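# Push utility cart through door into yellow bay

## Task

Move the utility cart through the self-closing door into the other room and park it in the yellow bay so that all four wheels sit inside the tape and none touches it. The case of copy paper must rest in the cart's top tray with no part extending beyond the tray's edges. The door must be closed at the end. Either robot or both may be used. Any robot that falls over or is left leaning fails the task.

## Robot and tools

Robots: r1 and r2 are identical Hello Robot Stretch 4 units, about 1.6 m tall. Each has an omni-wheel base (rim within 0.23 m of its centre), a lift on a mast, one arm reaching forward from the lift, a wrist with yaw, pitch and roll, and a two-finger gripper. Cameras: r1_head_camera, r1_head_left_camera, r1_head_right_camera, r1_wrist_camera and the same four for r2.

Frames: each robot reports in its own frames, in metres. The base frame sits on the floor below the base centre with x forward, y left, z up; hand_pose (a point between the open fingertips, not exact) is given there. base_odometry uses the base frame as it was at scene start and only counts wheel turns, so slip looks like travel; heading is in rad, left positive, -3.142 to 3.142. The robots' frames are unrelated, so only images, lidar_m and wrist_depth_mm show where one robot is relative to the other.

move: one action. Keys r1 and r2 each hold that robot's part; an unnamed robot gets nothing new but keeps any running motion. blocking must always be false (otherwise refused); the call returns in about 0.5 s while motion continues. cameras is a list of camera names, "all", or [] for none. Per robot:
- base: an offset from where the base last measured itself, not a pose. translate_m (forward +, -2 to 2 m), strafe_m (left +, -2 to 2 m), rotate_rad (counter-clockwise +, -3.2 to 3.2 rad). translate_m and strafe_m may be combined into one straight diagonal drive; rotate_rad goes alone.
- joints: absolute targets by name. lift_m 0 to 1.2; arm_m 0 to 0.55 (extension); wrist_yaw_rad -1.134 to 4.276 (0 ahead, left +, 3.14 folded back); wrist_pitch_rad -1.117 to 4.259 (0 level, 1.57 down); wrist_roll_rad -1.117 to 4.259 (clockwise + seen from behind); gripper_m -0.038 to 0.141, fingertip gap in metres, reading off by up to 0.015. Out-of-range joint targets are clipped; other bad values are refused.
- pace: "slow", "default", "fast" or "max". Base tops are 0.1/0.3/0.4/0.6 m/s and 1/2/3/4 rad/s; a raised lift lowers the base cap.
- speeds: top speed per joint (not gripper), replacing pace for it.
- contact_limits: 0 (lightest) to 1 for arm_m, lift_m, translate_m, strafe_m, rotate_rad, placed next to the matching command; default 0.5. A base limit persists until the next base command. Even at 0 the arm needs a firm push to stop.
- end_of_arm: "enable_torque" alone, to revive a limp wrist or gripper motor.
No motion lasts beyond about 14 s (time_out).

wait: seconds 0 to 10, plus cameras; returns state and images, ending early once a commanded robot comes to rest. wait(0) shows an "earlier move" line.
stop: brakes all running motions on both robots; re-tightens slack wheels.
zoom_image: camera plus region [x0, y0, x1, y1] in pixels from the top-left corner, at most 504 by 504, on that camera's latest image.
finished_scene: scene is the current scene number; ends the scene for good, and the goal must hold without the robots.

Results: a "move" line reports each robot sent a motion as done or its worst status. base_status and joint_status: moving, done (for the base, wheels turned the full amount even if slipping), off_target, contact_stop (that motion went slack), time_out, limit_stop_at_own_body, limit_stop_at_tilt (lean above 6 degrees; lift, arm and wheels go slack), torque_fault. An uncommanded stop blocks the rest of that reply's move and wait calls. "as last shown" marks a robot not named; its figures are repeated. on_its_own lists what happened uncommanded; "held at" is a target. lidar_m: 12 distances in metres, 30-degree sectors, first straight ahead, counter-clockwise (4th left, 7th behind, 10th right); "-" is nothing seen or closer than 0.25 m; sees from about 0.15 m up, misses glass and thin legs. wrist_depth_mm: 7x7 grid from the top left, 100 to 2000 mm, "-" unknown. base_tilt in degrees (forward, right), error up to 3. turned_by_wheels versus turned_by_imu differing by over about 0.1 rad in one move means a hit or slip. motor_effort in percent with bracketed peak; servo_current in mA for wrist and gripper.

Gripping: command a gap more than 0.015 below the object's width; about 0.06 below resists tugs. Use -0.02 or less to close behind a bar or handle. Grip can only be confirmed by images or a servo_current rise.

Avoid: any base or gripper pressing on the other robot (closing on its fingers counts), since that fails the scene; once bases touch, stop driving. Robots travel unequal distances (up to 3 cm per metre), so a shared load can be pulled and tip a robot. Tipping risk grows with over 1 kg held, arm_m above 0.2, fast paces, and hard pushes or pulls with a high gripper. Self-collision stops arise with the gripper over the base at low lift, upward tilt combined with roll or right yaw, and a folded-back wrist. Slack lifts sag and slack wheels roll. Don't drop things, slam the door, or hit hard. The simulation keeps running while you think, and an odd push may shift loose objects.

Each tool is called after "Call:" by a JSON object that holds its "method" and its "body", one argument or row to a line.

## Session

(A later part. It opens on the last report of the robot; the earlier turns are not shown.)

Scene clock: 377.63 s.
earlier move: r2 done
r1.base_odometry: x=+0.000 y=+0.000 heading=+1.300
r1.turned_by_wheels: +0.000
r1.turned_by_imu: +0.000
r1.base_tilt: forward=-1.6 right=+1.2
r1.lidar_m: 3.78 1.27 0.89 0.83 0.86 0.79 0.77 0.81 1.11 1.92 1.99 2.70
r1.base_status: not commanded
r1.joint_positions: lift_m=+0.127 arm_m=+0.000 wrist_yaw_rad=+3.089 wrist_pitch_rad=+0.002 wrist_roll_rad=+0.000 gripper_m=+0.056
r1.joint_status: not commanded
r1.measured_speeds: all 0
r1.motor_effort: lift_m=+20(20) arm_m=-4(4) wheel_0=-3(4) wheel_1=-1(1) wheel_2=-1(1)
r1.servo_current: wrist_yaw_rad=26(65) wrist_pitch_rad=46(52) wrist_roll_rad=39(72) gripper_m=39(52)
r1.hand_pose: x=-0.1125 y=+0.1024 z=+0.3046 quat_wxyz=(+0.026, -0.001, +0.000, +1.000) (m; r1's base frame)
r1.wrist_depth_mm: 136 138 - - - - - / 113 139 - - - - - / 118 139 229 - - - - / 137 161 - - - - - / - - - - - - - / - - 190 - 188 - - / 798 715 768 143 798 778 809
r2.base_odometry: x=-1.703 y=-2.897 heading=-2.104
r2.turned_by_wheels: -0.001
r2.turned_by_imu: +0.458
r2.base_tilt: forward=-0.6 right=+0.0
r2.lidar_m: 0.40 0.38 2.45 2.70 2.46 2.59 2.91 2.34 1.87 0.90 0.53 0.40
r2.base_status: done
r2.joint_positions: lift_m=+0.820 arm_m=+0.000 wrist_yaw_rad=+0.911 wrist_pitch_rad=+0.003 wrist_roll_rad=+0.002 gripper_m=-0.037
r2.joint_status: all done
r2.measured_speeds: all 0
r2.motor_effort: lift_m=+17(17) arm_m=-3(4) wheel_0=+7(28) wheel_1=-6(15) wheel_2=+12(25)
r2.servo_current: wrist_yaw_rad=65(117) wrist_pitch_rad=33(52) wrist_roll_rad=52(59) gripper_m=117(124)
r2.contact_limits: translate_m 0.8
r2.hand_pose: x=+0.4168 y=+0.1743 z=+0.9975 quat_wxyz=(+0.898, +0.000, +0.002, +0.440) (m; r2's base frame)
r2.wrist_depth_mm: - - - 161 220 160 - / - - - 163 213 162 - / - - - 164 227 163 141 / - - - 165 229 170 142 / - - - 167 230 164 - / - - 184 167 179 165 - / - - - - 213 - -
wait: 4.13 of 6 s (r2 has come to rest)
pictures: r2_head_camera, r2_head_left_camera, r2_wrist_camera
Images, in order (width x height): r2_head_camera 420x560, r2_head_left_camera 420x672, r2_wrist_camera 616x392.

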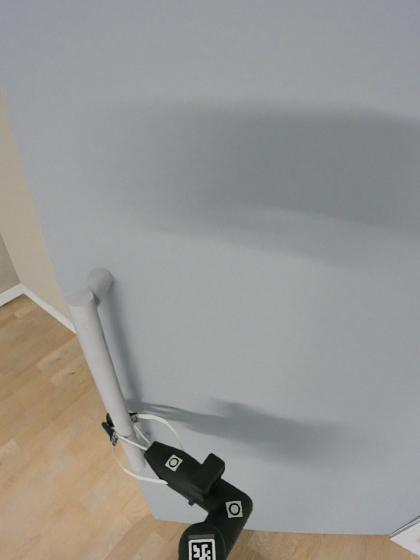

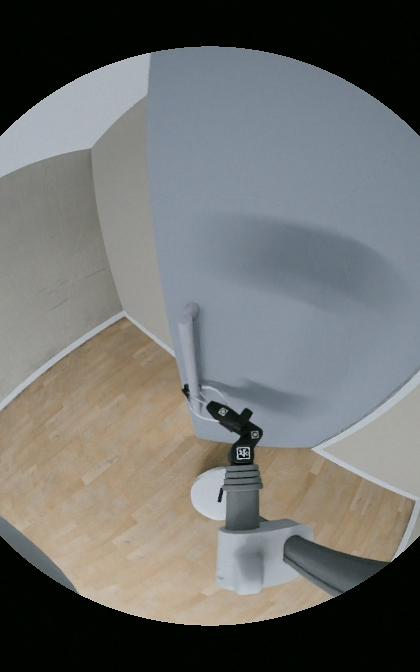

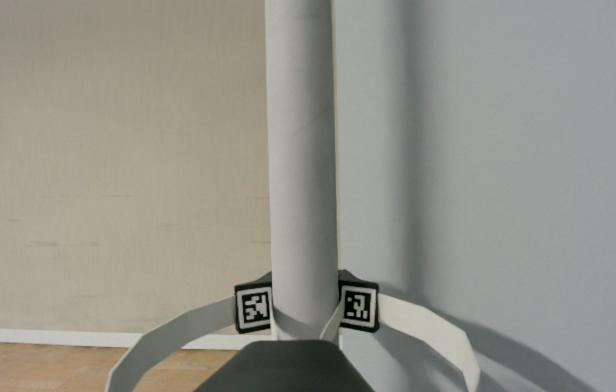

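Call:
{"method": "move", "body": {
  "blocking": false,
  "r2": {"base":{"translate_m":-0.063,"strafe_m":-0.048},"contact_limits":{"translate_m":0.8}},
  "cameras": []
}}

Call:
{"method": "wait", "body": {
  "seconds": 2,
  "cameras": []
}}

Call:
{"method": "move", "body": {
  "blocking": false,
  "r2": {"base":{"rotate_rad":0.1},"contact_limits":{"rotate_rad":0.8}},
  "cameras": []
}}

Call:
{"method": "wait", "body": {
  "seconds": 2,
  "cameras": []
}}

Call:
{"method": "move", "body": {
  "blocking": false,
  "r2": {"base":{"translate_m":-0.063,"strafe_m":-0.048},"contact_limits":{"translate_m":0.8}},
  "cameras": []
}}

Call:
{"method": "wait", "body": {
  "seconds": 2,
  "cameras": []
}}

Call:
{"method": "move", "body": {
  "blocking": false,
  "r2": {"base":{"rotate_rad":0.1},"contact_limits":{"rotate_rad":0.8}},
  "cameras": []
}}

Call:
{"method": "wait", "body": {
  "seconds": 2,
  "cameras": ["r2_head_left_camera","r2_wrist_camera","r1_head_left_camera"]
}}

Scene clock: 403.13 s.
move: r2 moving
r1: as last shown
r1.base_tilt: forward=-1.6 right=+1.3
r1.lidar_m: 3.79 1.26 0.90 0.84 0.88 0.80 0.77 0.80 1.09 1.93 2.00 2.66
r1.motor_effort: lift_m=+20(20) arm_m=-4(4) wheel_0=-4(4) wheel_1=-1(1) wheel_2=-1(1)
r1.servo_current: wrist_yaw_rad=52(65) wrist_pitch_rad=39(46) wrist_roll_rad=46(59) gripper_m=33(46)
r1.wrist_depth_mm: 136 139 - - - - - / 113 139 - - - - - / 118 140 228 - - - - / 137 161 - - - - - / - - - - - - - / - - 190 - 187 - - / 809 707 750 143 798 778 820
r2.base_odometry: x=-1.707 y=-2.863 heading=-2.103
r2.turned_by_wheels: +0.001
r2.turned_by_imu: +0.053
r2.base_tilt: forward=-0.7 right=+0.0
r2.lidar_m: 0.40 0.40 2.45 2.78 2.51 5.08 2.78 2.28 1.68 0.89 0.50 0.38
r2.base_status: translate_m moving; strafe_m moving
r2.joint_positions: lift_m=+0.820 arm_m=+0.000 wrist_yaw_rad=+0.911 wrist_pitch_rad=+0.003 wrist_roll_rad=+0.002 gripper_m=-0.037
r2.joint_status: not commanded
r2.measured_speeds: translate_m=-0.112 strafe_m=-0.076 rotate_rad=-0.015 lift_m=+0.000 arm_m=+0.000 wrist_yaw_rad=+0.000 wrist_pitch_rad=+0.000 wrist_roll_rad=+0.000
r2.motor_effort: lift_m=+16(17) arm_m=-4(4) wheel_0=+10(16) wheel_1=-15(19) wheel_2=+22(23)
r2.servo_current: wrist_yaw_rad=65(72) wrist_pitch_rad=39(46) wrist_roll_rad=46(52) gripper_m=117(117)
r2.contact_limits: translate_m 0.8
r2.hand_pose: x=+0.4168 y=+0.1743 z=+0.9975 quat_wxyz=(+0.898, +0.000, +0.002, +0.440) (m; r2's base frame)
r2.wrist_depth_mm: - - - 162 224 159 - / - - - 163 216 165 - / - - - 164 229 162 140 / - - - 165 232 163 141 / - - - 167 232 164 - / - - 183 169 179 164 - / - - - - 214 153 -
pictures: none
No camera images: "cameras" was empty.

Scene clock: 404.43 s.
earlier move: r2 done
r1.base_odometry: x=+0.000 y=+0.000 heading=+1.300
r1.turned_by_wheels: +0.000
r1.turned_by_imu: +0.000
r1.base_tilt: forward=-1.6 right=+1.3
r1.lidar_m: 3.80 1.26 0.89 0.82 0.87 0.83 0.78 0.82 1.09 1.91 2.01 2.68
r1.base_status: not commanded
r1.joint_positions: lift_m=+0.127 arm_m=+0.000 wrist_yaw_rad=+3.089 wrist_pitch_rad=+0.002 wrist_roll_rad=+0.000 gripper_m=+0.056
r1.joint_status: not commanded
r1.measured_speeds: all 0
r1.motor_effort: lift_m=+20(20) arm_m=-4(4) wheel_0=-4(4) wheel_1=-1(1) wheel_2=-1(1)
r1.servo_current: wrist_yaw_rad=46(72) wrist_pitch_rad=46(46) wrist_roll_rad=46(65) gripper_m=39(46)
r1.hand_pose: x=-0.1125 y=+0.1024 z=+0.3046 quat_wxyz=(+0.026, -0.001, +0.000, +1.000) (m; r1's base frame)
r1.wrist_depth_mm: 136 138 - - - - - / 113 139 - - - - - / 118 140 229 - - - - / 137 162 - - - - - / - - - - - - - / - - 190 - 188 - - / 798 707 750 143 788 778 820
r2.base_odometry: x=-1.713 y=-2.818 heading=-2.103
r2.turned_by_wheels: +0.000
r2.turned_by_imu: +0.082
r2.base_tilt: forward=-0.6 right=+0.0
r2.lidar_m: 0.38 0.40 2.52 2.93 2.51 4.62 2.59 2.25 1.38 0.80 0.47 0.37
r2.base_status: done
r2.joint_positions: lift_m=+0.820 arm_m=+0.000 wrist_yaw_rad=+0.910 wrist_pitch_rad=+0.003 wrist_roll_rad=+0.002 gripper_m=-0.037
r2.joint_status: not commanded
r2.measured_speeds: all 0
r2.motor_effort: lift_m=+16(17) arm_m=-5(6) wheel_0=+6(19) wheel_1=-5(19) wheel_2=+13(29)
r2.servo_current: wrist_yaw_rad=65(78) wrist_pitch_rad=39(52) wrist_roll_rad=52(52) gripper_m=117(117)
r2.contact_limits: translate_m 0.8
r2.hand_pose: x=+0.4170 y=+0.1740 z=+0.9975 quat_wxyz=(+0.898, +0.000, +0.002, +0.439) (m; r2's base frame)
r2.wrist_depth_mm: - - - 162 216 156 - / - - - 163 217 158 - / - - - 164 232 159 - / - - - 164 236 159 136 / - - - 167 236 160 - / - - 184 166 179 161 - / - - - - 204 148 -
wait: 1.30 of 2 s (r2 has come to rest)
pictures: none
No camera images: "cameras" was empty.

Scene clock: 404.93 s.
move: r2 moving
r1: as last shown
r1.lidar_m: 3.81 1.25 0.89 0.85 0.87 0.81 0.77 0.81 1.10 1.93 1.98 2.64
r1.servo_current: wrist_yaw_rad=39(72) wrist_pitch_rad=46(46) wrist_roll_rad=39(59) gripper_m=39(46)
r1.wrist_depth_mm: 136 139 - - - - - / 113 139 - - - - - / 117 140 229 - - - - / 137 161 - - - - - / - - - - - - - / - - 190 - 187 - - / 788 707 750 143 798 788 820
r2.base_odometry: x=-1.713 y=-2.819 heading=-2.006
r2.turned_by_wheels: +0.097
r2.turned_by_imu: +0.094
r2.base_tilt: forward=-0.7 right=+0.1
r2.lidar_m: 0.38 0.40 2.53 3.14 2.49 3.87 2.47 2.24 1.22 0.71 0.45 0.39
r2.base_status: rotate_rad moving
r2.joint_positions: lift_m=+0.820 arm_m=+0.000 wrist_yaw_rad=+0.881 wrist_pitch_rad=+0.003 wrist_roll_rad=+0.002 gripper_m=-0.037
r2.joint_status: not commanded
r2.measured_speeds: translate_m=+0.000 strafe_m=+0.000 rotate_rad=+0.000 lift_m=+0.000 arm_m=+0.000 wrist_yaw_rad=-0.002 wrist_pitch_rad=+0.000 wrist_roll_rad=+0.000
r2.motor_effort: lift_m=+17(17) arm_m=-5(6) wheel_0=-19(19) wheel_1=-10(14) wheel_2=-6(11)
r2.servo_current: wrist_yaw_rad=117(117) wrist_pitch_rad=39(46) wrist_roll_rad=46(52) gripper_m=98(117)
r2.contact_limits: rotate_rad 0.8
r2.hand_pose: x=+0.4220 y=+0.1668 z=+0.9975 quat_wxyz=(+0.905, +0.000, +0.002, +0.426) (m; r2's base frame)
r2.wrist_depth_mm: - - - 160 213 176 - / - - - 162 206 172 - / - - - 165 208 180 - / - - - 166 209 175 - / - - - 168 221 176 150 / - - - 169 172 162 - / - - 145 - 224 184 -
pictures: none
No camera images: "cameras" was empty.

Scene clock: 405.17 s.
earlier move: r2 done
r1.base_odometry: x=+0.000 y=+0.000 heading=+1.300
r1.turned_by_wheels: +0.000
r1.turned_by_imu: +0.000
r1.base_tilt: forward=-1.6 right=+1.3
r1.lidar_m: 3.77 1.26 0.88 0.83 0.88 0.83 0.75 0.81 1.10 1.92 1.98 2.70
r1.base_status: not commanded
r1.joint_positions: lift_m=+0.127 arm_m=+0.000 wrist_yaw_rad=+3.089 wrist_pitch_rad=+0.002 wrist_roll_rad=+0.000 gripper_m=+0.056
r1.joint_status: not commanded
r1.measured_speeds: all 0
r1.motor_effort: lift_m=+20(20) arm_m=-4(4) wheel_0=-3(4) wheel_1=-1(1) wheel_2=-1(1)
r1.servo_current: wrist_yaw_rad=46(72) wrist_pitch_rad=39(46) wrist_roll_rad=72(72) gripper_m=39(46)
r1.hand_pose: x=-0.1125 y=+0.1024 z=+0.3046 quat_wxyz=(+0.026, -0.001, +0.000, +1.000) (m; r1's base frame)
r1.wrist_depth_mm: 136 139 - - - - - / 113 139 - - - - - / 118 140 229 - - - - / 137 161 - - - - - / - - - - - - - / - - 190 - 188 - - / 788 707 759 143 798 778 820
r2.base_odometry: x=-1.713 y=-2.819 heading=-2.006
r2.turned_by_wheels: +0.000
r2.turned_by_imu: +0.000
r2.base_tilt: forward=-0.6 right=+0.1
r2.lidar_m: 0.39 0.40 2.51 3.13 2.50 3.88 2.43 2.24 1.19 0.72 0.45 0.36
r2.base_status: done
r2.joint_positions: lift_m=+0.820 arm_m=+0.000 wrist_yaw_rad=+0.881 wrist_pitch_rad=+0.003 wrist_roll_rad=+0.002 gripper_m=-0.037
r2.joint_status: not commanded
r2.measured_speeds: all 0
r2.motor_effort: lift_m=+16(17) arm_m=-5(6) wheel_0=-20(20) wheel_1=-11(14) wheel_2=-6(11)
r2.servo_current: wrist_yaw_rad=98(117) wrist_pitch_rad=46(46) wrist_roll_rad=46(65) gripper_m=91(117)
r2.contact_limits: rotate_rad 0.8
r2.hand_pose: x=+0.4220 y=+0.1668 z=+0.9975 quat_wxyz=(+0.905, +0.000, +0.002, +0.426) (m; r2's base frame)
r2.wrist_depth_mm: - - - 160 213 176 - / - - - 161 206 171 - / - - - 163 208 180 - / - - - 164 209 174 - / - - - 167 221 175 149 / - - - 171 172 162 - / - - 145 - 224 183 -
wait: 0.23 of 2 s (r2 has come to rest)
pictures: none
No camera images: "cameras" was empty.

Scene clock: 405.67 s.
move: r2 moving
r1: as last shown
r1.base_tilt: forward=-1.6 right=+1.2
r1.lidar_m: 3.80 1.25 0.89 0.84 0.85 0.83 0.78 0.81 1.07 1.92 2.00 2.66
r1.motor_effort: lift_m=+20(20) arm_m=-4(4) wheel_0=-4(4) wheel_1=-1(1) wheel_2=-1(1)
r1.servo_current: wrist_yaw_rad=52(59) wrist_pitch_rad=39(52) wrist_roll_rad=39(72) gripper_m=39(46)
r1.wrist_depth_mm: 136 139 - - - - - / 113 139 - - - - - / 117 140 229 - - - - / 137 161 - - - - - / - - - - - - - / - - 190 - 187 - - / 798 699 759 143 788 778 820
r2.base_odometry: x=-1.720 y=-2.786 heading=-2.005
r2.turned_by_wheels: +0.001
r2.turned_by_imu: -0.007
r2.base_tilt: forward=-0.6 right=+0.1
r2.lidar_m: 0.39 0.39 2.52 3.17 2.51 3.87 2.45 2.19 1.22 0.76 0.44 0.36
r2.base_status: translate_m moving; strafe_m moving
r2.joint_positions: lift_m=+0.820 arm_m=+0.000 wrist_yaw_rad=+0.893 wrist_pitch_rad=+0.003 wrist_roll_rad=+0.002 gripper_m=-0.037
r2.joint_status: not commanded
r2.measured_speeds: translate_m=-0.106 strafe_m=-0.076 rotate_rad=+0.001 lift_m=+0.000 arm_m=+0.000 wrist_yaw_rad=+0.147 wrist_pitch_rad=+0.000 wrist_roll_rad=+0.000
r2.motor_effort: lift_m=+17(17) arm_m=-5(6) wheel_0=+1(17) wheel_1=-17(20) wheel_2=+21(22)
r2.servo_current: wrist_yaw_rad=59(124) wrist_pitch_rad=39(46) wrist_roll_rad=33(59) gripper_m=98(98)
r2.contact_limits: translate_m 0.8
r2.hand_pose: x=+0.4199 y=+0.1699 z=+0.9975 quat_wxyz=(+0.902, +0.000, +0.002, +0.432) (m; r2's base frame)
r2.wrist_depth_mm: - - - 166 223 159 - / - - - 162 214 167 - / - - - 163 229 163 138 / - - - 163 230 163 139 / - - - 165 220 164 - / - - - 166 179 158 - / - - - - 223 151 -
pictures: none
No camera images: "cameras" was empty.

Scene clock: 406.93 s.
earlier move: r2 done
r1.base_odometry: x=+0.000 y=+0.000 heading=+1.300
r1.turned_by_wheels: +0.000
r1.turned_by_imu: +0.000
r1.base_tilt: forward=-1.6 right=+1.3
r1.lidar_m: 3.78 1.24 0.89 0.84 0.87 0.82 0.75 0.82 1.10 1.92 2.00 2.69
r1.base_status: not commanded
r1.joint_positions: lift_m=+0.127 arm_m=+0.000 wrist_yaw_rad=+3.089 wrist_pitch_rad=+0.002 wrist_roll_rad=+0.000 gripper_m=+0.056
r1.joint_status: not commanded
r1.measured_speeds: all 0
r1.motor_effort: lift_m=+20(20) arm_m=-4(4) wheel_0=-4(4) wheel_1=-1(2) wheel_2=-1(1)
r1.servo_current: wrist_yaw_rad=33(59) wrist_pitch_rad=46(52) wrist_roll_rad=52(72) gripper_m=33(46)
r1.hand_pose: x=-0.1125 y=+0.1024 z=+0.3046 quat_wxyz=(+0.026, -0.001, +0.000, +1.000) (m; r1's base frame)
r1.wrist_depth_mm: 136 139 - - - - - / 113 139 - - - - - / 117 139 229 - - - - / 137 162 - - - - - / - - - - - - - / - - 190 - 188 - - / 788 707 759 143 788 768 820
r2.base_odometry: x=-1.730 y=-2.742 heading=-2.005
r2.turned_by_wheels: +0.000
r2.turned_by_imu: +0.067
r2.base_tilt: forward=-0.6 right=+0.0
r2.lidar_m: 0.36 0.39 2.61 3.38 2.53 3.47 2.35 2.20 1.12 0.70 0.43 0.37
r2.base_status: done
r2.joint_positions: lift_m=+0.820 arm_m=+0.000 wrist_yaw_rad=+0.905 wrist_pitch_rad=+0.003 wrist_roll_rad=+0.002 gripper_m=-0.037
r2.joint_status: not commanded
r2.measured_speeds: all 0
r2.motor_effort: lift_m=+17(17) arm_m=-6(7) wheel_0=+5(26) wheel_1=-6(20) wheel_2=+14(26)
r2.servo_current: wrist_yaw_rad=52(124) wrist_pitch_rad=39(52) wrist_roll_rad=46(59) gripper_m=104(104)
r2.contact_limits: translate_m 0.8
r2.hand_pose: x=+0.4179 y=+0.1728 z=+0.9975 quat_wxyz=(+0.899, +0.000, +0.002, +0.437) (m; r2's base frame)
r2.wrist_depth_mm: - - - 162 220 152 - / - - - 162 211 154 - / - - - 165 226 161 - / - - - 164 229 156 - / - - - 167 229 156 - / - - 183 167 180 150 - / - - - - 218 137 -
wait: 1.27 of 2 s (r2 has come to rest)
pictures: none
No camera images: "cameras" was empty.

Scene clock: 407.43 s.
move: r2 moving
r1: as last shown
r1.lidar_m: 3.79 1.26 0.89 0.84 0.87 0.84 0.74 0.78 1.11 1.92 1.98 2.70
r1.motor_effort: lift_m=+20(20) arm_m=-4(4) wheel_0=-4(4) wheel_1=-1(1) wheel_2=-1(1)
r1.servo_current: wrist_yaw_rad=46(59) wrist_pitch_rad=39(46) wrist_roll_rad=52(59) gripper_m=46(46)
r1.wrist_depth_mm: 136 139 - - - - - / 113 139 - - - - - / 118 140 229 - - - - / 137 162 - - - - - / - - - - - - - / - - 190 - 188 - - / 788 715 750 143 788 778 820
r2.base_odometry: x=-1.730 y=-2.742 heading=-1.908
r2.turned_by_wheels: +0.097
r2.turned_by_imu: +0.094
r2.base_tilt: forward=-0.6 right=+0.1
r2.lidar_m: 0.38 0.44 2.66 2.62 2.56 3.11 2.28 2.19 0.99 0.58 0.39 0.36
r2.base_status: rotate_rad moving
r2.joint_positions: lift_m=+0.820 arm_m=+0.000 wrist_yaw_rad=+0.879 wrist_pitch_rad=+0.003 wrist_roll_rad=+0.001 gripper_m=-0.037
r2.joint_status: not commanded
r2.measured_speeds: all 0
r2.motor_effort: lift_m=+16(17) arm_m=-6(7) wheel_0=-22(22) wheel_1=-10(14) wheel_2=-7(11)
r2.servo_current: wrist_yaw_rad=111(124) wrist_pitch_rad=39(46) wrist_roll_rad=52(65) gripper_m=91(98)
r2.contact_limits: rotate_rad 0.8
r2.hand_pose: x=+0.4223 y=+0.1664 z=+0.9975 quat_wxyz=(+0.905, +0.000, +0.002, +0.426) (m; r2's base frame)
r2.wrist_depth_mm: - - - 161 207 169 - / - - - 163 211 169 - / - - - 166 224 180 143 / - - - 168 225 174 145 / - - - - 228 174 - / - - - 180 173 159 - / - - 144 - 230 183 -
pictures: none
No camera images: "cameras" was empty.

Scene clock: 407.67 s.
earlier move: r2 done
r1.base_odometry: x=+0.000 y=+0.000 heading=+1.300
r1.turned_by_wheels: +0.000
r1.turned_by_imu: +0.000
r1.base_tilt: forward=-1.6 right=+1.2
r1.lidar_m: 3.81 1.26 0.91 0.82 0.85 0.82 0.75 0.80 1.09 1.92 1.97 2.68
r1.base_status: not commanded
r1.joint_positions: lift_m=+0.127 arm_m=+0.000 wrist_yaw_rad=+3.089 wrist_pitch_rad=+0.002 wrist_roll_rad=+0.000 gripper_m=+0.056
r1.joint_status: not commanded
r1.measured_speeds: all 0
r1.motor_effort: lift_m=+20(20) arm_m=-4(4) wheel_0=-4(4) wheel_1=-1(1) wheel_2=-1(1)
r1.servo_current: wrist_yaw_rad=46(59) wrist_pitch_rad=46(46) wrist_roll_rad=59(59) gripper_m=39(46)
r1.hand_pose: x=-0.1125 y=+0.1024 z=+0.3046 quat_wxyz=(+0.026, -0.001, +0.000, +1.000) (m; r1's base frame)
r1.wrist_depth_mm: 136 138 - - - - - / 113 139 - - - - - / 117 140 228 - - - - / 137 162 - - - - - / - - - - - - - / - - 190 - 187 - - / 798 699 759 143 798 778 809
r2.base_odometry: x=-1.730 y=-2.742 heading=-1.908
r2.turned_by_wheels: +0.000
r2.turned_by_imu: +0.000
r2.base_tilt: forward=-0.7 right=+0.1
r2.lidar_m: 0.38 0.42 2.66 2.65 2.53 3.14 2.29 2.19 1.01 0.56 0.41 0.36
r2.base_status: done
r2.joint_positions: lift_m=+0.820 arm_m=+0.000 wrist_yaw_rad=+0.879 wrist_pitch_rad=+0.003 wrist_roll_rad=+0.001 gripper_m=-0.037
r2.joint_status: not commanded
r2.measured_speeds: all 0
r2.on_its_own: wrist_yaw_rad is at rest, and its servo_current (124 mA) is outside its rest range (0 to 104 mA)
r2.motor_effort: lift_m=+17(17) arm_m=-6(7) wheel_0=-19(22) wheel_1=-10(14) wheel_2=-8(11)
r2.servo_current: wrist_yaw_rad=124(130) wrist_pitch_rad=33(46) wrist_roll_rad=46(65) gripper_m=85(98)
r2.contact_limits: rotate_rad 0.8
r2.hand_pose: x=+0.4223 y=+0.1664 z=+0.9975 quat_wxyz=(+0.905, +0.000, +0.002, +0.426) (m; r2's base frame)
r2.wrist_depth_mm: - - - 160 207 169 - / - - - 162 210 170 - / - - - 166 223 180 144 / - - - 167 225 174 144 / - - - - 227 174 - / - - - 181 173 159 - / - - 145 - 229 183 -
wait: 0.23 of 2 s (r2 has come to rest)
pictures: r1_head_left_camera, r2_head_left_camera, r2_wrist_camera
Images, in order (width x height): r1_head_left_camera 420x672, r2_head_left_camera 420x672, r2_wrist_camera 616x392.

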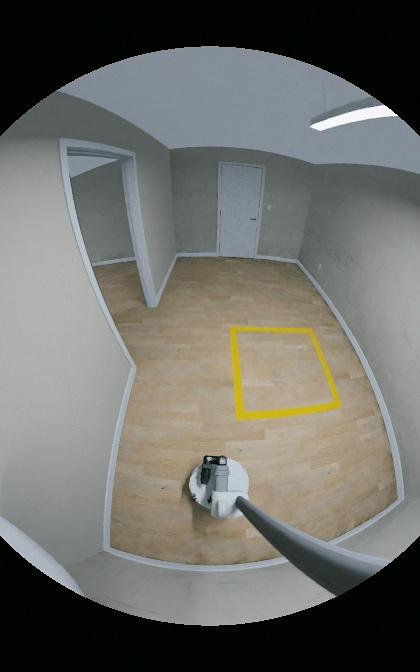

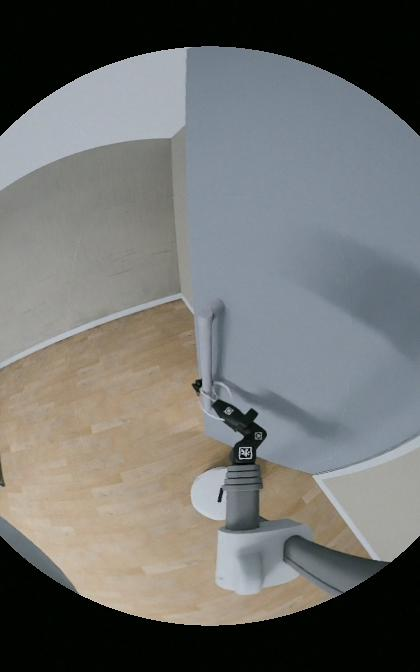

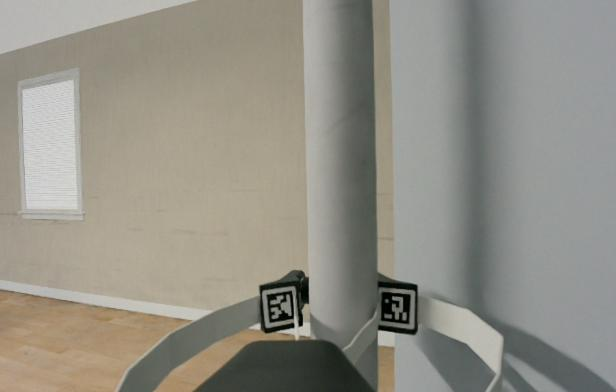

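Call:
{"method": "move", "body": {
  "blocking": false,
  "r2": {"base":{"translate_m":-0.2,"strafe_m":0.0},"contact_limits":{"translate_m":0.8}},
  "cameras": []
}}

Call:
{"method": "wait", "body": {
  "seconds": 3,
  "cameras": ["r2_head_left_camera","r2_wrist_camera","r2_head_camera"]
}}

Scene clock: 419.47 s.
move: r2 moving
r1: as last shown
r1.lidar_m: 3.80 1.27 0.87 0.84 0.86 0.84 0.76 0.81 1.10 1.93 1.99 2.67
r1.servo_current: wrist_yaw_rad=39(65) wrist_pitch_rad=46(46) wrist_roll_rad=46(65) gripper_m=39(46)
r1.wrist_depth_mm: 136 139 - - - - - / 113 139 - - - - - / 117 139 229 - - - - / 137 162 - - - - - / - - - - - - - / - - 191 - 187 - - / 798 707 759 143 788 768 809
r2.base_odometry: x=-1.720 y=-2.713 heading=-1.909
r2.turned_by_wheels: -0.001
r2.turned_by_imu: -0.004
r2.base_tilt: forward=-0.6 right=+0.1
r2.lidar_m: 0.38 0.38 2.69 2.61 2.51 3.07 2.26 2.14 1.03 0.65 0.40 0.37
r2.base_status: translate_m moving; strafe_m moving
r2.joint_positions: lift_m=+0.820 arm_m=+0.000 wrist_yaw_rad=+0.879 wrist_pitch_rad=+0.003 wrist_roll_rad=+0.001 gripper_m=-0.037
r2.joint_status: not commanded
r2.measured_speeds: translate_m=-0.122 strafe_m=+0.000 rotate_rad=+0.000 lift_m=+0.000 arm_m=+0.000 wrist_yaw_rad=+0.000 wrist_pitch_rad=+0.000 wrist_roll_rad=+0.000
r2.motor_effort: lift_m=+16(17) arm_m=-6(7) wheel_0=-14(24) wheel_1=-17(18) wheel_2=+16(16)
r2.servo_current: wrist_yaw_rad=117(124) wrist_pitch_rad=46(46) wrist_roll_rad=46(59) gripper_m=85(91)
r2.contact_limits: translate_m 0.8
r2.hand_pose: x=+0.4223 y=+0.1664 z=+0.9975 quat_wxyz=(+0.905, +0.000, +0.002, +0.426) (m; r2's base frame)
r2.wrist_depth_mm: - - - 158 222 164 - / - - - 159 213 166 - / - - - 161 228 167 140 / - - - 161 218 168 141 / - - - 164 220 169 - / - - - 165 177 161 - / - - - - 236 170 -
pictures: none
No camera images: "cameras" was empty.

Scene clock: 421.60 s.
earlier move: r2 done
r1.base_odometry: x=+0.000 y=+0.000 heading=+1.300
r1.turned_by_wheels: +0.000
r1.turned_by_imu: +0.000
r1.base_tilt: forward=-1.6 right=+1.2
r1.lidar_m: 3.80 1.23 0.89 0.84 0.87 0.80 0.76 0.79 1.11 1.92 1.98 2.68
r1.base_status: not commanded
r1.joint_positions: lift_m=+0.127 arm_m=+0.000 wrist_yaw_rad=+3.089 wrist_pitch_rad=+0.002 wrist_roll_rad=+0.000 gripper_m=+0.056
r1.joint_status: not commanded
r1.measured_speeds: all 0
r1.motor_effort: lift_m=+20(20) arm_m=-4(4) wheel_0=-4(4) wheel_1=-1(1) wheel_2=-1(1)
r1.servo_current: wrist_yaw_rad=65(72) wrist_pitch_rad=46(52) wrist_roll_rad=52(72) gripper_m=46(46)
r1.hand_pose: x=-0.1125 y=+0.1024 z=+0.3046 quat_wxyz=(+0.026, -0.001, +0.000, +1.000) (m; r1's base frame)
r1.wrist_depth_mm: 136 138 - - - - - / 114 139 - - - - - / 118 139 229 - - - - / 137 162 - - - - - / - - - - - - - / - - 191 - 187 - - / 788 707 750 143 788 759 820
r2.base_odometry: x=-1.664 y=-2.553 heading=-1.907
r2.turned_by_wheels: +0.002
r2.turned_by_imu: +0.034
r2.base_tilt: forward=-0.6 right=+0.0
r2.lidar_m: 0.38 0.36 2.85 2.48 2.60 2.85 2.10 2.02 1.12 0.81 0.46 0.38
r2.base_status: done
r2.joint_positions: lift_m=+0.820 arm_m=+0.000 wrist_yaw_rad=+0.908 wrist_pitch_rad=+0.003 wrist_roll_rad=+0.001 gripper_m=-0.037
r2.joint_status: not commanded
r2.measured_speeds: all 0
r2.motor_effort: lift_m=+17(17) arm_m=-6(7) wheel_0=+7(24) wheel_1=-4(18) wheel_2=+12(27)
r2.servo_current: wrist_yaw_rad=59(124) wrist_pitch_rad=46(52) wrist_roll_rad=46(59) gripper_m=91(98)
r2.contact_limits: translate_m 0.8
r2.hand_pose: x=+0.4173 y=+0.1736 z=+0.9975 quat_wxyz=(+0.899, +0.000, +0.002, +0.439) (m; r2's base frame)
r2.wrist_depth_mm: - - - 161 216 155 - / - - - 163 217 157 - / - - - 164 231 158 - / - - - 164 234 158 136 / - - - 166 235 160 136 / - - 183 168 180 160 137 / - - - - 212 - -
wait: 2.13 of 3 s (r2 has come to rest)
pictures: r2_head_camera, r2_head_left_camera, r2_wrist_camera
Images, in order (width x height): r2_head_camera 420x560, r2_head_left_camera 420x672, r2_wrist_camera 616x392.

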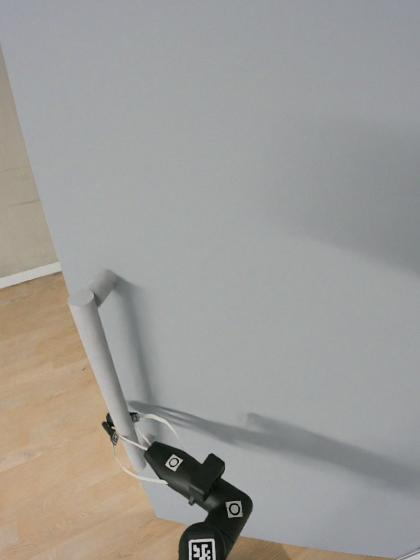

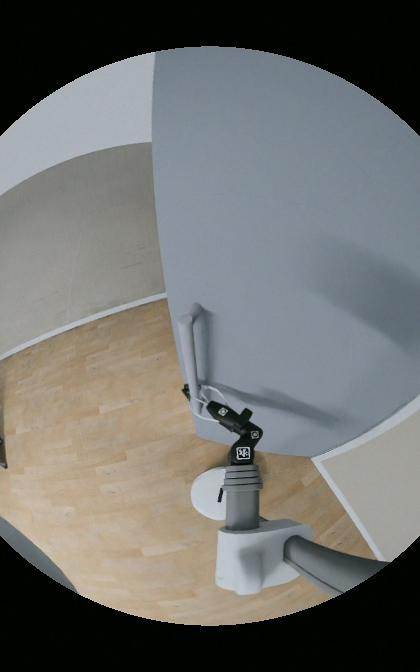

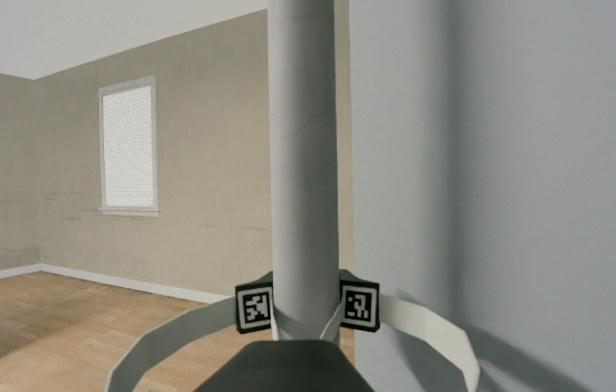

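Call:
{"method": "move", "body": {
  "blocking": false,
  "r2": {"base":{"rotate_rad":0.15},"contact_limits":{"rotate_rad":0.8}},
  "cameras": []
}}

Call:
{"method": "wait", "body": {
  "seconds": 2,
  "cameras": []
}}

Call:
{"method": "move", "body": {
  "blocking": false,
  "r2": {"base":{"translate_m":-0.18,"strafe_m":-0.02},"contact_limits":{"translate_m":0.8}},
  "cameras": []
}}

Call:
{"method": "wait", "body": {
  "seconds": 3,
  "cameras": []
}}

Call:
{"method": "move", "body": {
  "blocking": false,
  "r2": {"base":{"rotate_rad":0.15},"contact_limits":{"rotate_rad":0.8}},
  "cameras": []
}}

Call:
{"method": "wait", "body": {
  "seconds": 2,
  "cameras": []
}}

Call:
{"method": "move", "body": {
  "blocking": false,
  "r2": {"base":{"translate_m":-0.18,"strafe_m":-0.02},"contact_limits":{"translate_m":0.8}},
  "cameras": []
}}

Call:
{"method": "wait", "body": {
  "seconds": 3,
  "cameras": ["r2_head_left_camera","r2_wrist_camera","r2_head_camera"]
}}

Scene clock: 430.30 s.
move: r2 moving
r1: as last shown
r1.lidar_m: 3.80 1.25 0.89 0.83 0.87 0.81 0.76 0.80 1.08 1.93 2.00 2.69
r1.servo_current: wrist_yaw_rad=59(59) wrist_pitch_rad=39(46) wrist_roll_rad=52(59) gripper_m=39(46)
r1.wrist_depth_mm: 136 138 - - - - - / 113 139 - - - - - / 117 140 229 - - - - / 137 161 - - - - - / - - - - - - - / - - 190 - 188 - - / 788 715 750 143 798 788 820
r2.base_odometry: x=-1.664 y=-2.553 heading=-1.763
r2.turned_by_wheels: +0.144
r2.turned_by_imu: +0.139
r2.base_tilt: forward=-0.7 right=+0.2
r2.lidar_m: 0.39 2.71 3.02 2.49 4.79 2.54 2.04 1.92 0.99 0.67 0.44 0.38
r2.base_status: rotate_rad moving
r2.joint_positions: lift_m=+0.820 arm_m=+0.000 wrist_yaw_rad=+0.874 wrist_pitch_rad=+0.003 wrist_roll_rad=+0.001 gripper_m=-0.037
r2.joint_status: not commanded
r2.measured_speeds: translate_m=-0.001 strafe_m=-0.001 rotate_rad=+0.124 lift_m=+0.000 arm_m=+0.000 wrist_yaw_rad=-0.025 wrist_pitch_rad=+0.000 wrist_roll_rad=+0.000
r2.motor_effort: lift_m=+17(17) arm_m=-6(7) wheel_0=-23(23) wheel_1=-11(13) wheel_2=-10(10)
r2.servo_current: wrist_yaw_rad=176(176) wrist_pitch_rad=39(46) wrist_roll_rad=46(52) gripper_m=78(91)
r2.contact_limits: rotate_rad 0.8
r2.hand_pose: x=+0.4232 y=+0.1651 z=+0.9975 quat_wxyz=(+0.906, +0.000, +0.002, +0.423) (m; r2's base frame)
r2.wrist_depth_mm: - - - - 152 183 - / - - - - 213 177 - / - - - - 216 188 - / - - - - 153 188 - / - - - - 154 181 154 / - - - 184 168 167 154 / - - - - 221 190 -
pictures: none
No camera images: "cameras" was empty.

Scene clock: 430.67 s.
earlier move: r2 done
r1.base_odometry: x=+0.000 y=+0.000 heading=+1.300
r1.turned_by_wheels: +0.000
r1.turned_by_imu: +0.000
r1.base_tilt: forward=-1.6 right=+1.3
r1.lidar_m: 3.80 1.26 0.89 0.84 0.88 0.80 0.76 0.81 1.12 1.92 2.00 2.69
r1.base_status: not commanded
r1.joint_positions: lift_m=+0.127 arm_m=+0.000 wrist_yaw_rad=+3.089 wrist_pitch_rad=+0.002 wrist_roll_rad=+0.000 gripper_m=+0.056
r1.joint_status: not commanded
r1.measured_speeds: all 0
r1.motor_effort: lift_m=+20(20) arm_m=-4(4) wheel_0=-4(4) wheel_1=-1(1) wheel_2=-1(1)
r1.servo_current: wrist_yaw_rad=46(59) wrist_pitch_rad=33(46) wrist_roll_rad=52(59) gripper_m=46(46)
r1.hand_pose: x=-0.1125 y=+0.1024 z=+0.3046 quat_wxyz=(+0.026, -0.001, +0.000, +1.000) (m; r1's base frame)
r1.wrist_depth_mm: 136 138 - - - - - / 113 139 - - - - - / 118 140 229 - - - - / 137 162 - - - - - / - - - - - - - / - - 191 - 187 - - / 788 707 750 143 798 778 820
r2.base_odometry: x=-1.664 y=-2.553 heading=-1.760
r2.turned_by_wheels: +0.002
r2.turned_by_imu: +0.002
r2.base_tilt: forward=-0.6 right=+0.1
r2.lidar_m: 0.37 0.51 3.00 2.50 4.79 2.54 2.05 1.86 0.96 0.68 0.43 0.39
r2.base_status: done
r2.joint_positions: lift_m=+0.820 arm_m=+0.000 wrist_yaw_rad=+0.874 wrist_pitch_rad=+0.003 wrist_roll_rad=+0.001 gripper_m=-0.037
r2.joint_status: not commanded
r2.measured_speeds: all 0
r2.on_its_own: wrist_yaw_rad is at rest, and its servo_current (169 mA) is outside its rest range (0 to 104 mA)
r2.motor_effort: lift_m=+17(17) arm_m=-7(7) wheel_0=-26(26) wheel_1=-9(13) wheel_2=-13(13)
r2.servo_current: wrist_yaw_rad=169(176) wrist_pitch_rad=39(46) wrist_roll_rad=46(52) gripper_m=85(91)
r2.contact_limits: rotate_rad 0.8
r2.hand_pose: x=+0.4232 y=+0.1650 z=+0.9975 quat_wxyz=(+0.906, +0.000, +0.002, +0.423) (m; r2's base frame)
r2.wrist_depth_mm: - - - - 202 176 - / - - - - 204 170 - / - - - - 206 180 146 / - - - - 208 174 - / - - - - 152 174 147 / - - - 180 153 160 - / - - 144 - 213 183 -
wait: 0.37 of 2 s (r2 has come to rest)
pictures: none
No camera images: "cameras" was empty.

Scene clock: 431.17 s.
move: r2 moving
r1: as last shown
r1.base_tilt: forward=-1.6 right=+1.2
r1.lidar_m: 3.79 1.26 0.87 0.84 0.89 0.81 0.76 0.79 1.09 1.91 1.97 2.68
r1.servo_current: wrist_yaw_rad=46(59) wrist_pitch_rad=46(46) wrist_roll_rad=59(65) gripper_m=39(46)
r1.wrist_depth_mm: 136 138 - - - - - / 113 140 - - - - - / 118 140 229 - - - - / 137 162 - - - - - / - - - - - - - / - - 190 - 187 - - / 798 707 750 143 798 778 809
r2.base_odometry: x=-1.662 y=-2.522 heading=-1.762
r2.turned_by_wheels: -0.001
r2.turned_by_imu: -0.004
r2.base_tilt: forward=-0.6 right=+0.1
r2.lidar_m: 0.37 0.41 3.05 2.47 4.76 2.50 2.02 1.91 0.99 0.73 0.44 0.36
r2.base_status: translate_m moving; strafe_m moving
r2.joint_positions: lift_m=+0.820 arm_m=+0.000 wrist_yaw_rad=+0.874 wrist_pitch_rad=+0.003 wrist_roll_rad=+0.001 gripper_m=-0.037
r2.joint_status: not commanded
r2.measured_speeds: translate_m=-0.121 strafe_m=-0.015 rotate_rad=+0.003 lift_m=+0.000 arm_m=+0.000 wrist_yaw_rad=+0.000 wrist_pitch_rad=+0.000 wrist_roll_rad=+0.000
r2.motor_effort: lift_m=+17(17) arm_m=-7(7) wheel_0=-18(28) wheel_1=-13(15) wheel_2=+12(12)
r2.servo_current: wrist_yaw_rad=182(182) wrist_pitch_rad=39(46) wrist_roll_rad=46(52) gripper_m=78(85)
r2.contact_limits: translate_m 0.8
r2.hand_pose: x=+0.4232 y=+0.1650 z=+0.9975 quat_wxyz=(+0.906, +0.000, +0.002, +0.423) (m; r2's base frame)
r2.wrist_depth_mm: - - - - 207 164 - / - - - 152 207 166 - / - - - 153 211 174 142 / - - - 154 212 169 143 / - - - 206 204 169 - / - - - 158 174 157 - / - - 158 - 216 178 -
pictures: none
No camera images: "cameras" was empty.

Scene clock: 432.67 s.
earlier move: r2 done
r1.base_odometry: x=+0.000 y=+0.000 heading=+1.300
r1.turned_by_wheels: +0.000
r1.turned_by_imu: +0.000
r1.base_tilt: forward=-1.6 right=+1.2
r1.lidar_m: 3.77 1.25 0.87 0.85 0.86 0.82 0.74 0.80 1.12 1.92 1.99 2.68
r1.base_status: not commanded
r1.joint_positions: lift_m=+0.127 arm_m=+0.000 wrist_yaw_rad=+3.089 wrist_pitch_rad=+0.002 wrist_roll_rad=+0.000 gripper_m=+0.056
r1.joint_status: not commanded
r1.measured_speeds: all 0
r1.motor_effort: lift_m=+20(20) arm_m=-4(4) wheel_0=-4(4) wheel_1=-1(1) wheel_2=-1(1)
r1.servo_current: wrist_yaw_rad=46(65) wrist_pitch_rad=39(46) wrist_roll_rad=65(65) gripper_m=39(46)
r1.hand_pose: x=-0.1125 y=+0.1024 z=+0.3046 quat_wxyz=(+0.026, -0.001, +0.000, +1.000) (m; r1's base frame)
r1.wrist_depth_mm: 137 139 - - - - - / 113 139 - - - - - / 118 139 229 - - - - / 137 162 - - - - - / - - - - - - - / - - 190 - 187 - - / 788 699 759 143 788 768 820
r2.base_odometry: x=-1.650 y=-2.373 heading=-1.759
r2.turned_by_wheels: +0.003
r2.turned_by_imu: -0.002
r2.base_tilt: forward=-0.6 right=+0.0
r2.lidar_m: 0.40 0.38 3.20 2.47 4.43 2.33 1.88 1.86 1.04 0.85 0.52 0.41
r2.base_status: done
r2.joint_positions: lift_m=+0.820 arm_m=+0.000 wrist_yaw_rad=+0.908 wrist_pitch_rad=+0.003 wrist_roll_rad=+0.001 gripper_m=-0.037
r2.joint_status: not commanded
r2.measured_speeds: all 0
r2.motor_effort: lift_m=+17(17) arm_m=-6(7) wheel_0=+9(28) wheel_1=-5(20) wheel_2=+14(20)
r2.servo_current: wrist_yaw_rad=52(182) wrist_pitch_rad=33(52) wrist_roll_rad=46(59) gripper_m=78(85)
r2.contact_limits: translate_m 0.8
r2.hand_pose: x=+0.4175 y=+0.1734 z=+0.9975 quat_wxyz=(+0.899, +0.000, +0.002, +0.438) (m; r2's base frame)
r2.wrist_depth_mm: - - - 162 208 155 - / - - - 162 211 156 - / - - - 163 213 158 - / - - - 167 213 159 138 / - - - 165 216 160 - / - - 184 165 179 161 - / - - - - 208 144 -
wait: 1.50 of 3 s (r2 has come to rest)
pictures: none
No camera images: "cameras" was empty.

Scene clock: 433.17 s.
move: r2 moving
r1: as last shown
r1.base_tilt: forward=-1.6 right=+1.3
r1.lidar_m: 3.81 1.26 0.90 0.84 0.88 0.82 0.76 0.81 1.10 1.92 1.99 2.65
r1.motor_effort: lift_m=+20(20) arm_m=-4(4) wheel_0=-3(4) wheel_1=-1(1) wheel_2=-1(1)
r1.servo_current: wrist_yaw_rad=39(59) wrist_pitch_rad=46(52) wrist_roll_rad=46(65) gripper_m=39(52)
r1.wrist_depth_mm: 136 139 - - - - - / 113 139 - - - - - / 118 139 228 - - - - / 137 162 - - - - - / - - - - - - - / - - 190 - 187 - - / 788 707 759 143 788 778 809
r2.base_odometry: x=-1.650 y=-2.373 heading=-1.615
r2.turned_by_wheels: +0.144
r2.turned_by_imu: +0.139
r2.base_tilt: forward=-0.6 right=+0.1
r2.lidar_m: 0.40 0.51 3.47 2.49 3.45 2.13 1.86 1.53 0.94 0.79 0.47 0.40
r2.base_status: rotate_rad moving
r2.joint_positions: lift_m=+0.820 arm_m=+0.000 wrist_yaw_rad=+0.876 wrist_pitch_rad=+0.003 wrist_roll_rad=+0.001 gripper_m=-0.037
r2.joint_status: not commanded
r2.measured_speeds: translate_m=-0.001 strafe_m=-0.001 rotate_rad=+0.129 lift_m=+0.000 arm_m=+0.000 wrist_yaw_rad=-0.025 wrist_pitch_rad=+0.000 wrist_roll_rad=+0.000
r2.motor_effort: lift_m=+17(17) arm_m=-6(7) wheel_0=-22(22) wheel_1=-10(13) wheel_2=-10(11)
r2.servo_current: wrist_yaw_rad=156(156) wrist_pitch_rad=33(46) wrist_roll_rad=39(59) gripper_m=78(85)
r2.contact_limits: rotate_rad 0.8
r2.hand_pose: x=+0.4229 y=+0.1655 z=+0.9975 quat_wxyz=(+0.906, +0.000, +0.002, +0.424) (m; r2's base frame)
r2.wrist_depth_mm: - - - - 205 181 - / - - - - 208 177 - / - - - - 211 185 - / - - - - 212 180 - / - - - - 214 180 155 / - - - 180 170 168 156 / - - - - 216 190 -
pictures: none
No camera images: "cameras" was empty.

Scene clock: 433.53 s.
earlier move: r2 done
r1.base_odometry: x=+0.000 y=+0.000 heading=+1.300
r1.turned_by_wheels: +0.000
r1.turned_by_imu: +0.000
r1.base_tilt: forward=-1.6 right=+1.3
r1.lidar_m: 3.82 1.27 0.87 0.84 0.87 0.80 0.77 0.79 1.12 1.92 2.00 2.69
r1.base_status: not commanded
r1.joint_positions: lift_m=+0.127 arm_m=+0.000 wrist_yaw_rad=+3.089 wrist_pitch_rad=+0.002 wrist_roll_rad=+0.000 gripper_m=+0.056
r1.joint_status: not commanded
r1.measured_speeds: all 0
r1.motor_effort: lift_m=+20(20) arm_m=-4(4) wheel_0=-3(4) wheel_1=-1(1) wheel_2=-1(1)
r1.servo_current: wrist_yaw_rad=65(65) wrist_pitch_rad=39(52) wrist_roll_rad=33(65) gripper_m=39(52)
r1.hand_pose: x=-0.1125 y=+0.1024 z=+0.3046 quat_wxyz=(+0.026, -0.001, +0.000, +1.000) (m; r1's base frame)
r1.wrist_depth_mm: 136 138 - - - - - / 113 139 - - - - - / 118 139 229 - - - - / 137 162 - - - - - / - - - - - - - / - - 190 - 187 - - / 788 699 750 143 798 778 820
r2.base_odometry: x=-1.650 y=-2.373 heading=-1.613
r2.turned_by_wheels: +0.002
r2.turned_by_imu: +0.002
r2.base_tilt: forward=-0.7 right=+0.1
r2.lidar_m: 0.38 0.40 3.47 2.46 3.42 2.13 1.86 1.56 0.95 0.79 0.47 0.39
r2.base_status: done
r2.joint_positions: lift_m=+0.820 arm_m=+0.000 wrist_yaw_rad=+0.875 wrist_pitch_rad=+0.003 wrist_roll_rad=+0.001 gripper_m=-0.037
r2.joint_status: not commanded
r2.measured_speeds: all 0
r2.on_its_own: wrist_yaw_rad is at rest, and its servo_current (150 mA) is outside its rest range (0 to 104 mA)
r2.motor_effort: lift_m=+17(17) arm_m=-6(7) wheel_0=-23(24) wheel_1=-9(13) wheel_2=-12(12)
r2.servo_current: wrist_yaw_rad=150(163) wrist_pitch_rad=39(46) wrist_roll_rad=46(59) gripper_m=85(85)
r2.contact_limits: rotate_rad 0.8
r2.hand_pose: x=+0.4230 y=+0.1654 z=+0.9975 quat_wxyz=(+0.906, +0.000, +0.002, +0.424) (m; r2's base frame)
r2.wrist_depth_mm: - - - - 200 174 - / - - - 155 209 169 - / - - - 159 212 178 - / - - - - 206 173 - / - - - - 206 174 150 / - - - 181 171 161 - / - - 145 - 209 182 -
wait: 0.37 of 2 s (r2 has come to rest)
pictures: none
No camera images: "cameras" was empty.

Scene clock: 434.03 s.
move: r2 moving
r1: as last shown
r1.base_tilt: forward=-1.6 right=+1.2
r1.lidar_m: 3.77 1.27 0.87 0.83 0.87 0.81 0.77 0.79 1.10 1.91 2.00 2.68
r1.motor_effort: lift_m=+20(20) arm_m=-4(4) wheel_0=-4(4) wheel_1=-1(1) wheel_2=-1(1)
r1.servo_current: wrist_yaw_rad=46(65) wrist_pitch_rad=52(52) wrist_roll_rad=39(65) gripper_m=39(46)
r1.wrist_depth_mm: 136 138 - - - - - / 114 139 - - - - - / 118 139 229 - - - - / 137 162 - - - - - / - - - - - - - / - - 190 - 188 - - / 798 707 759 143 798 768 820
r2.base_odometry: x=-1.652 y=-2.342 heading=-1.614
r2.turned_by_wheels: -0.001
r2.turned_by_imu: -0.002
r2.base_tilt: forward=-0.7 right=+0.1
r2.lidar_m: 0.38 0.39 2.73 2.51 3.40 2.08 1.83 1.55 0.93 0.79 0.48 0.41
r2.base_status: translate_m moving; strafe_m moving
r2.joint_positions: lift_m=+0.820 arm_m=+0.000 wrist_yaw_rad=+0.875 wrist_pitch_rad=+0.003 wrist_roll_rad=+0.001 gripper_m=-0.037
r2.joint_status: not commanded
r2.measured_speeds: translate_m=-0.124 strafe_m=-0.015 rotate_rad=+0.000 lift_m=+0.000 arm_m=+0.000 wrist_yaw_rad=+0.000 wrist_pitch_rad=+0.000 wrist_roll_rad=+0.000
r2.motor_effort: lift_m=+17(17) arm_m=-6(7) wheel_0=-20(25) wheel_1=-14(15) wheel_2=+12(12)
r2.servo_current: wrist_yaw_rad=143(156) wrist_pitch_rad=39(52) wrist_roll_rad=46(59) gripper_m=78(85)
r2.contact_limits: translate_m 0.8
r2.hand_pose: x=+0.4230 y=+0.1654 z=+0.9975 quat_wxyz=(+0.906, +0.000, +0.002, +0.424) (m; r2's base frame)
r2.wrist_depth_mm: - - - 157 213 165 - / - - - 152 206 167 - / - - - 153 209 174 145 / - - - 154 210 176 - / - - - 207 211 171 147 / - - - 158 174 160 - / - - 158 - 214 172 -
pictures: none
No camera images: "cameras" was empty.

Scene clock: 435.53 s.
earlier move: r2 done
r1.base_odometry: x=+0.000 y=+0.000 heading=+1.300
r1.turned_by_wheels: +0.000
r1.turned_by_imu: +0.000
r1.base_tilt: forward=-1.6 right=+1.2
r1.lidar_m: 3.79 1.25 0.89 0.83 0.88 0.80 0.77 0.80 1.11 1.92 1.99 2.68
r1.base_status: not commanded
r1.joint_positions: lift_m=+0.127 arm_m=+0.000 wrist_yaw_rad=+3.089 wrist_pitch_rad=+0.002 wrist_roll_rad=+0.000 gripper_m=+0.056
r1.joint_status: not commanded
r1.measured_speeds: all 0
r1.motor_effort: lift_m=+20(20) arm_m=-4(4) wheel_0=-4(4) wheel_1=-1(1) wheel_2=-1(1)
r1.servo_current: wrist_yaw_rad=59(72) wrist_pitch_rad=33(52) wrist_roll_rad=39(65) gripper_m=39(52)
r1.hand_pose: x=-0.1125 y=+0.1024 z=+0.3046 quat_wxyz=(+0.026, -0.001, +0.000, +1.000) (m; r1's base frame)
r1.wrist_depth_mm: 137 138 - - - - - / 113 139 - - - - - / 117 140 228 - - - - / 137 161 - - - - - / - - - - - - - / - - 190 - 188 - - / 798 707 768 143 778 778 820
r2.base_odometry: x=-1.662 y=-2.193 heading=-1.612
r2.turned_by_wheels: +0.002
r2.turned_by_imu: +0.002
r2.base_tilt: forward=-0.6 right=+0.1
r2.lidar_m: 0.42 0.39 2.66 2.50 3.09 1.94 1.70 1.61 0.97 0.82 0.57 0.43
r2.base_status: done
r2.joint_positions: lift_m=+0.820 arm_m=+0.000 wrist_yaw_rad=+0.902 wrist_pitch_rad=+0.003 wrist_roll_rad=+0.001 gripper_m=-0.037
r2.joint_status: not commanded
r2.measured_speeds: all 0
r2.motor_effort: lift_m=+16(17) arm_m=-6(7) wheel_0=+2(25) wheel_1=-5(16) wheel_2=+11(19)
r2.servo_current: wrist_yaw_rad=46(156) wrist_pitch_rad=39(52) wrist_roll_rad=52(65) gripper_m=78(85)
r2.contact_limits: translate_m 0.8
r2.hand_pose: x=+0.4185 y=+0.1720 z=+0.9975 quat_wxyz=(+0.900, +0.000, +0.002, +0.436) (m; r2's base frame)
r2.wrist_depth_mm: - - - 159 219 163 - / - - - 161 213 163 - / - - - 162 224 165 145 / - - - 162 226 172 - / - - - 165 227 167 146 / - - 183 163 179 168 - / - - - - 212 - -
wait: 1.50 of 3 s (r2 has come to rest)
pictures: r2_head_camera, r2_head_left_camera, r2_wrist_camera
Images, in order (width x height): r2_head_camera 420x560, r2_head_left_camera 420x672, r2_wrist_camera 616x392.

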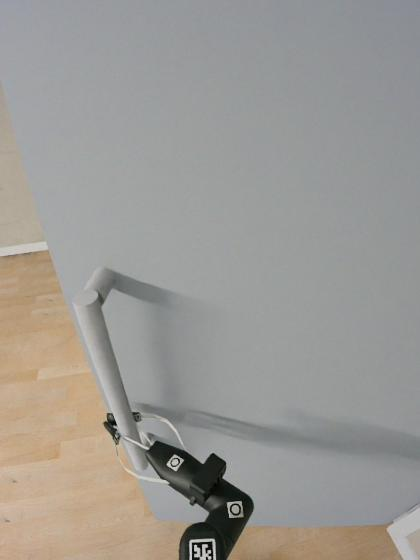

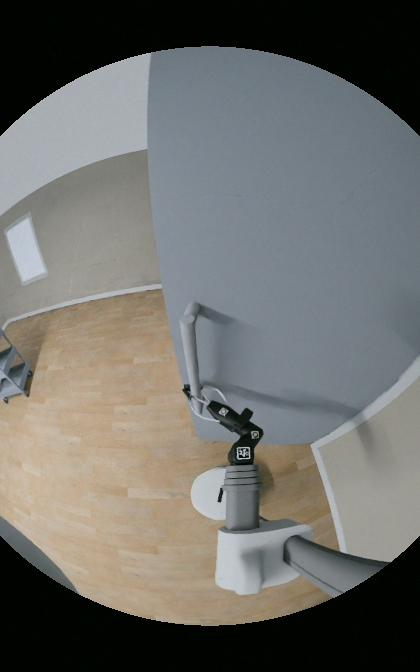

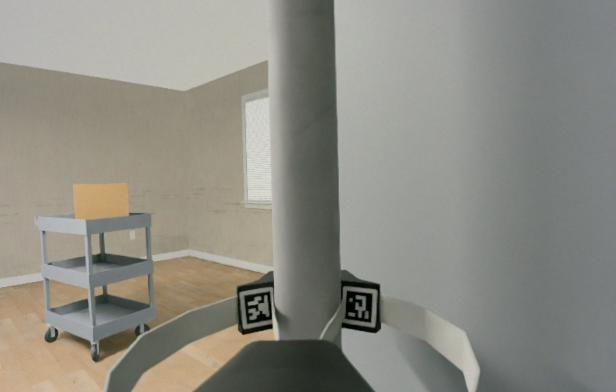

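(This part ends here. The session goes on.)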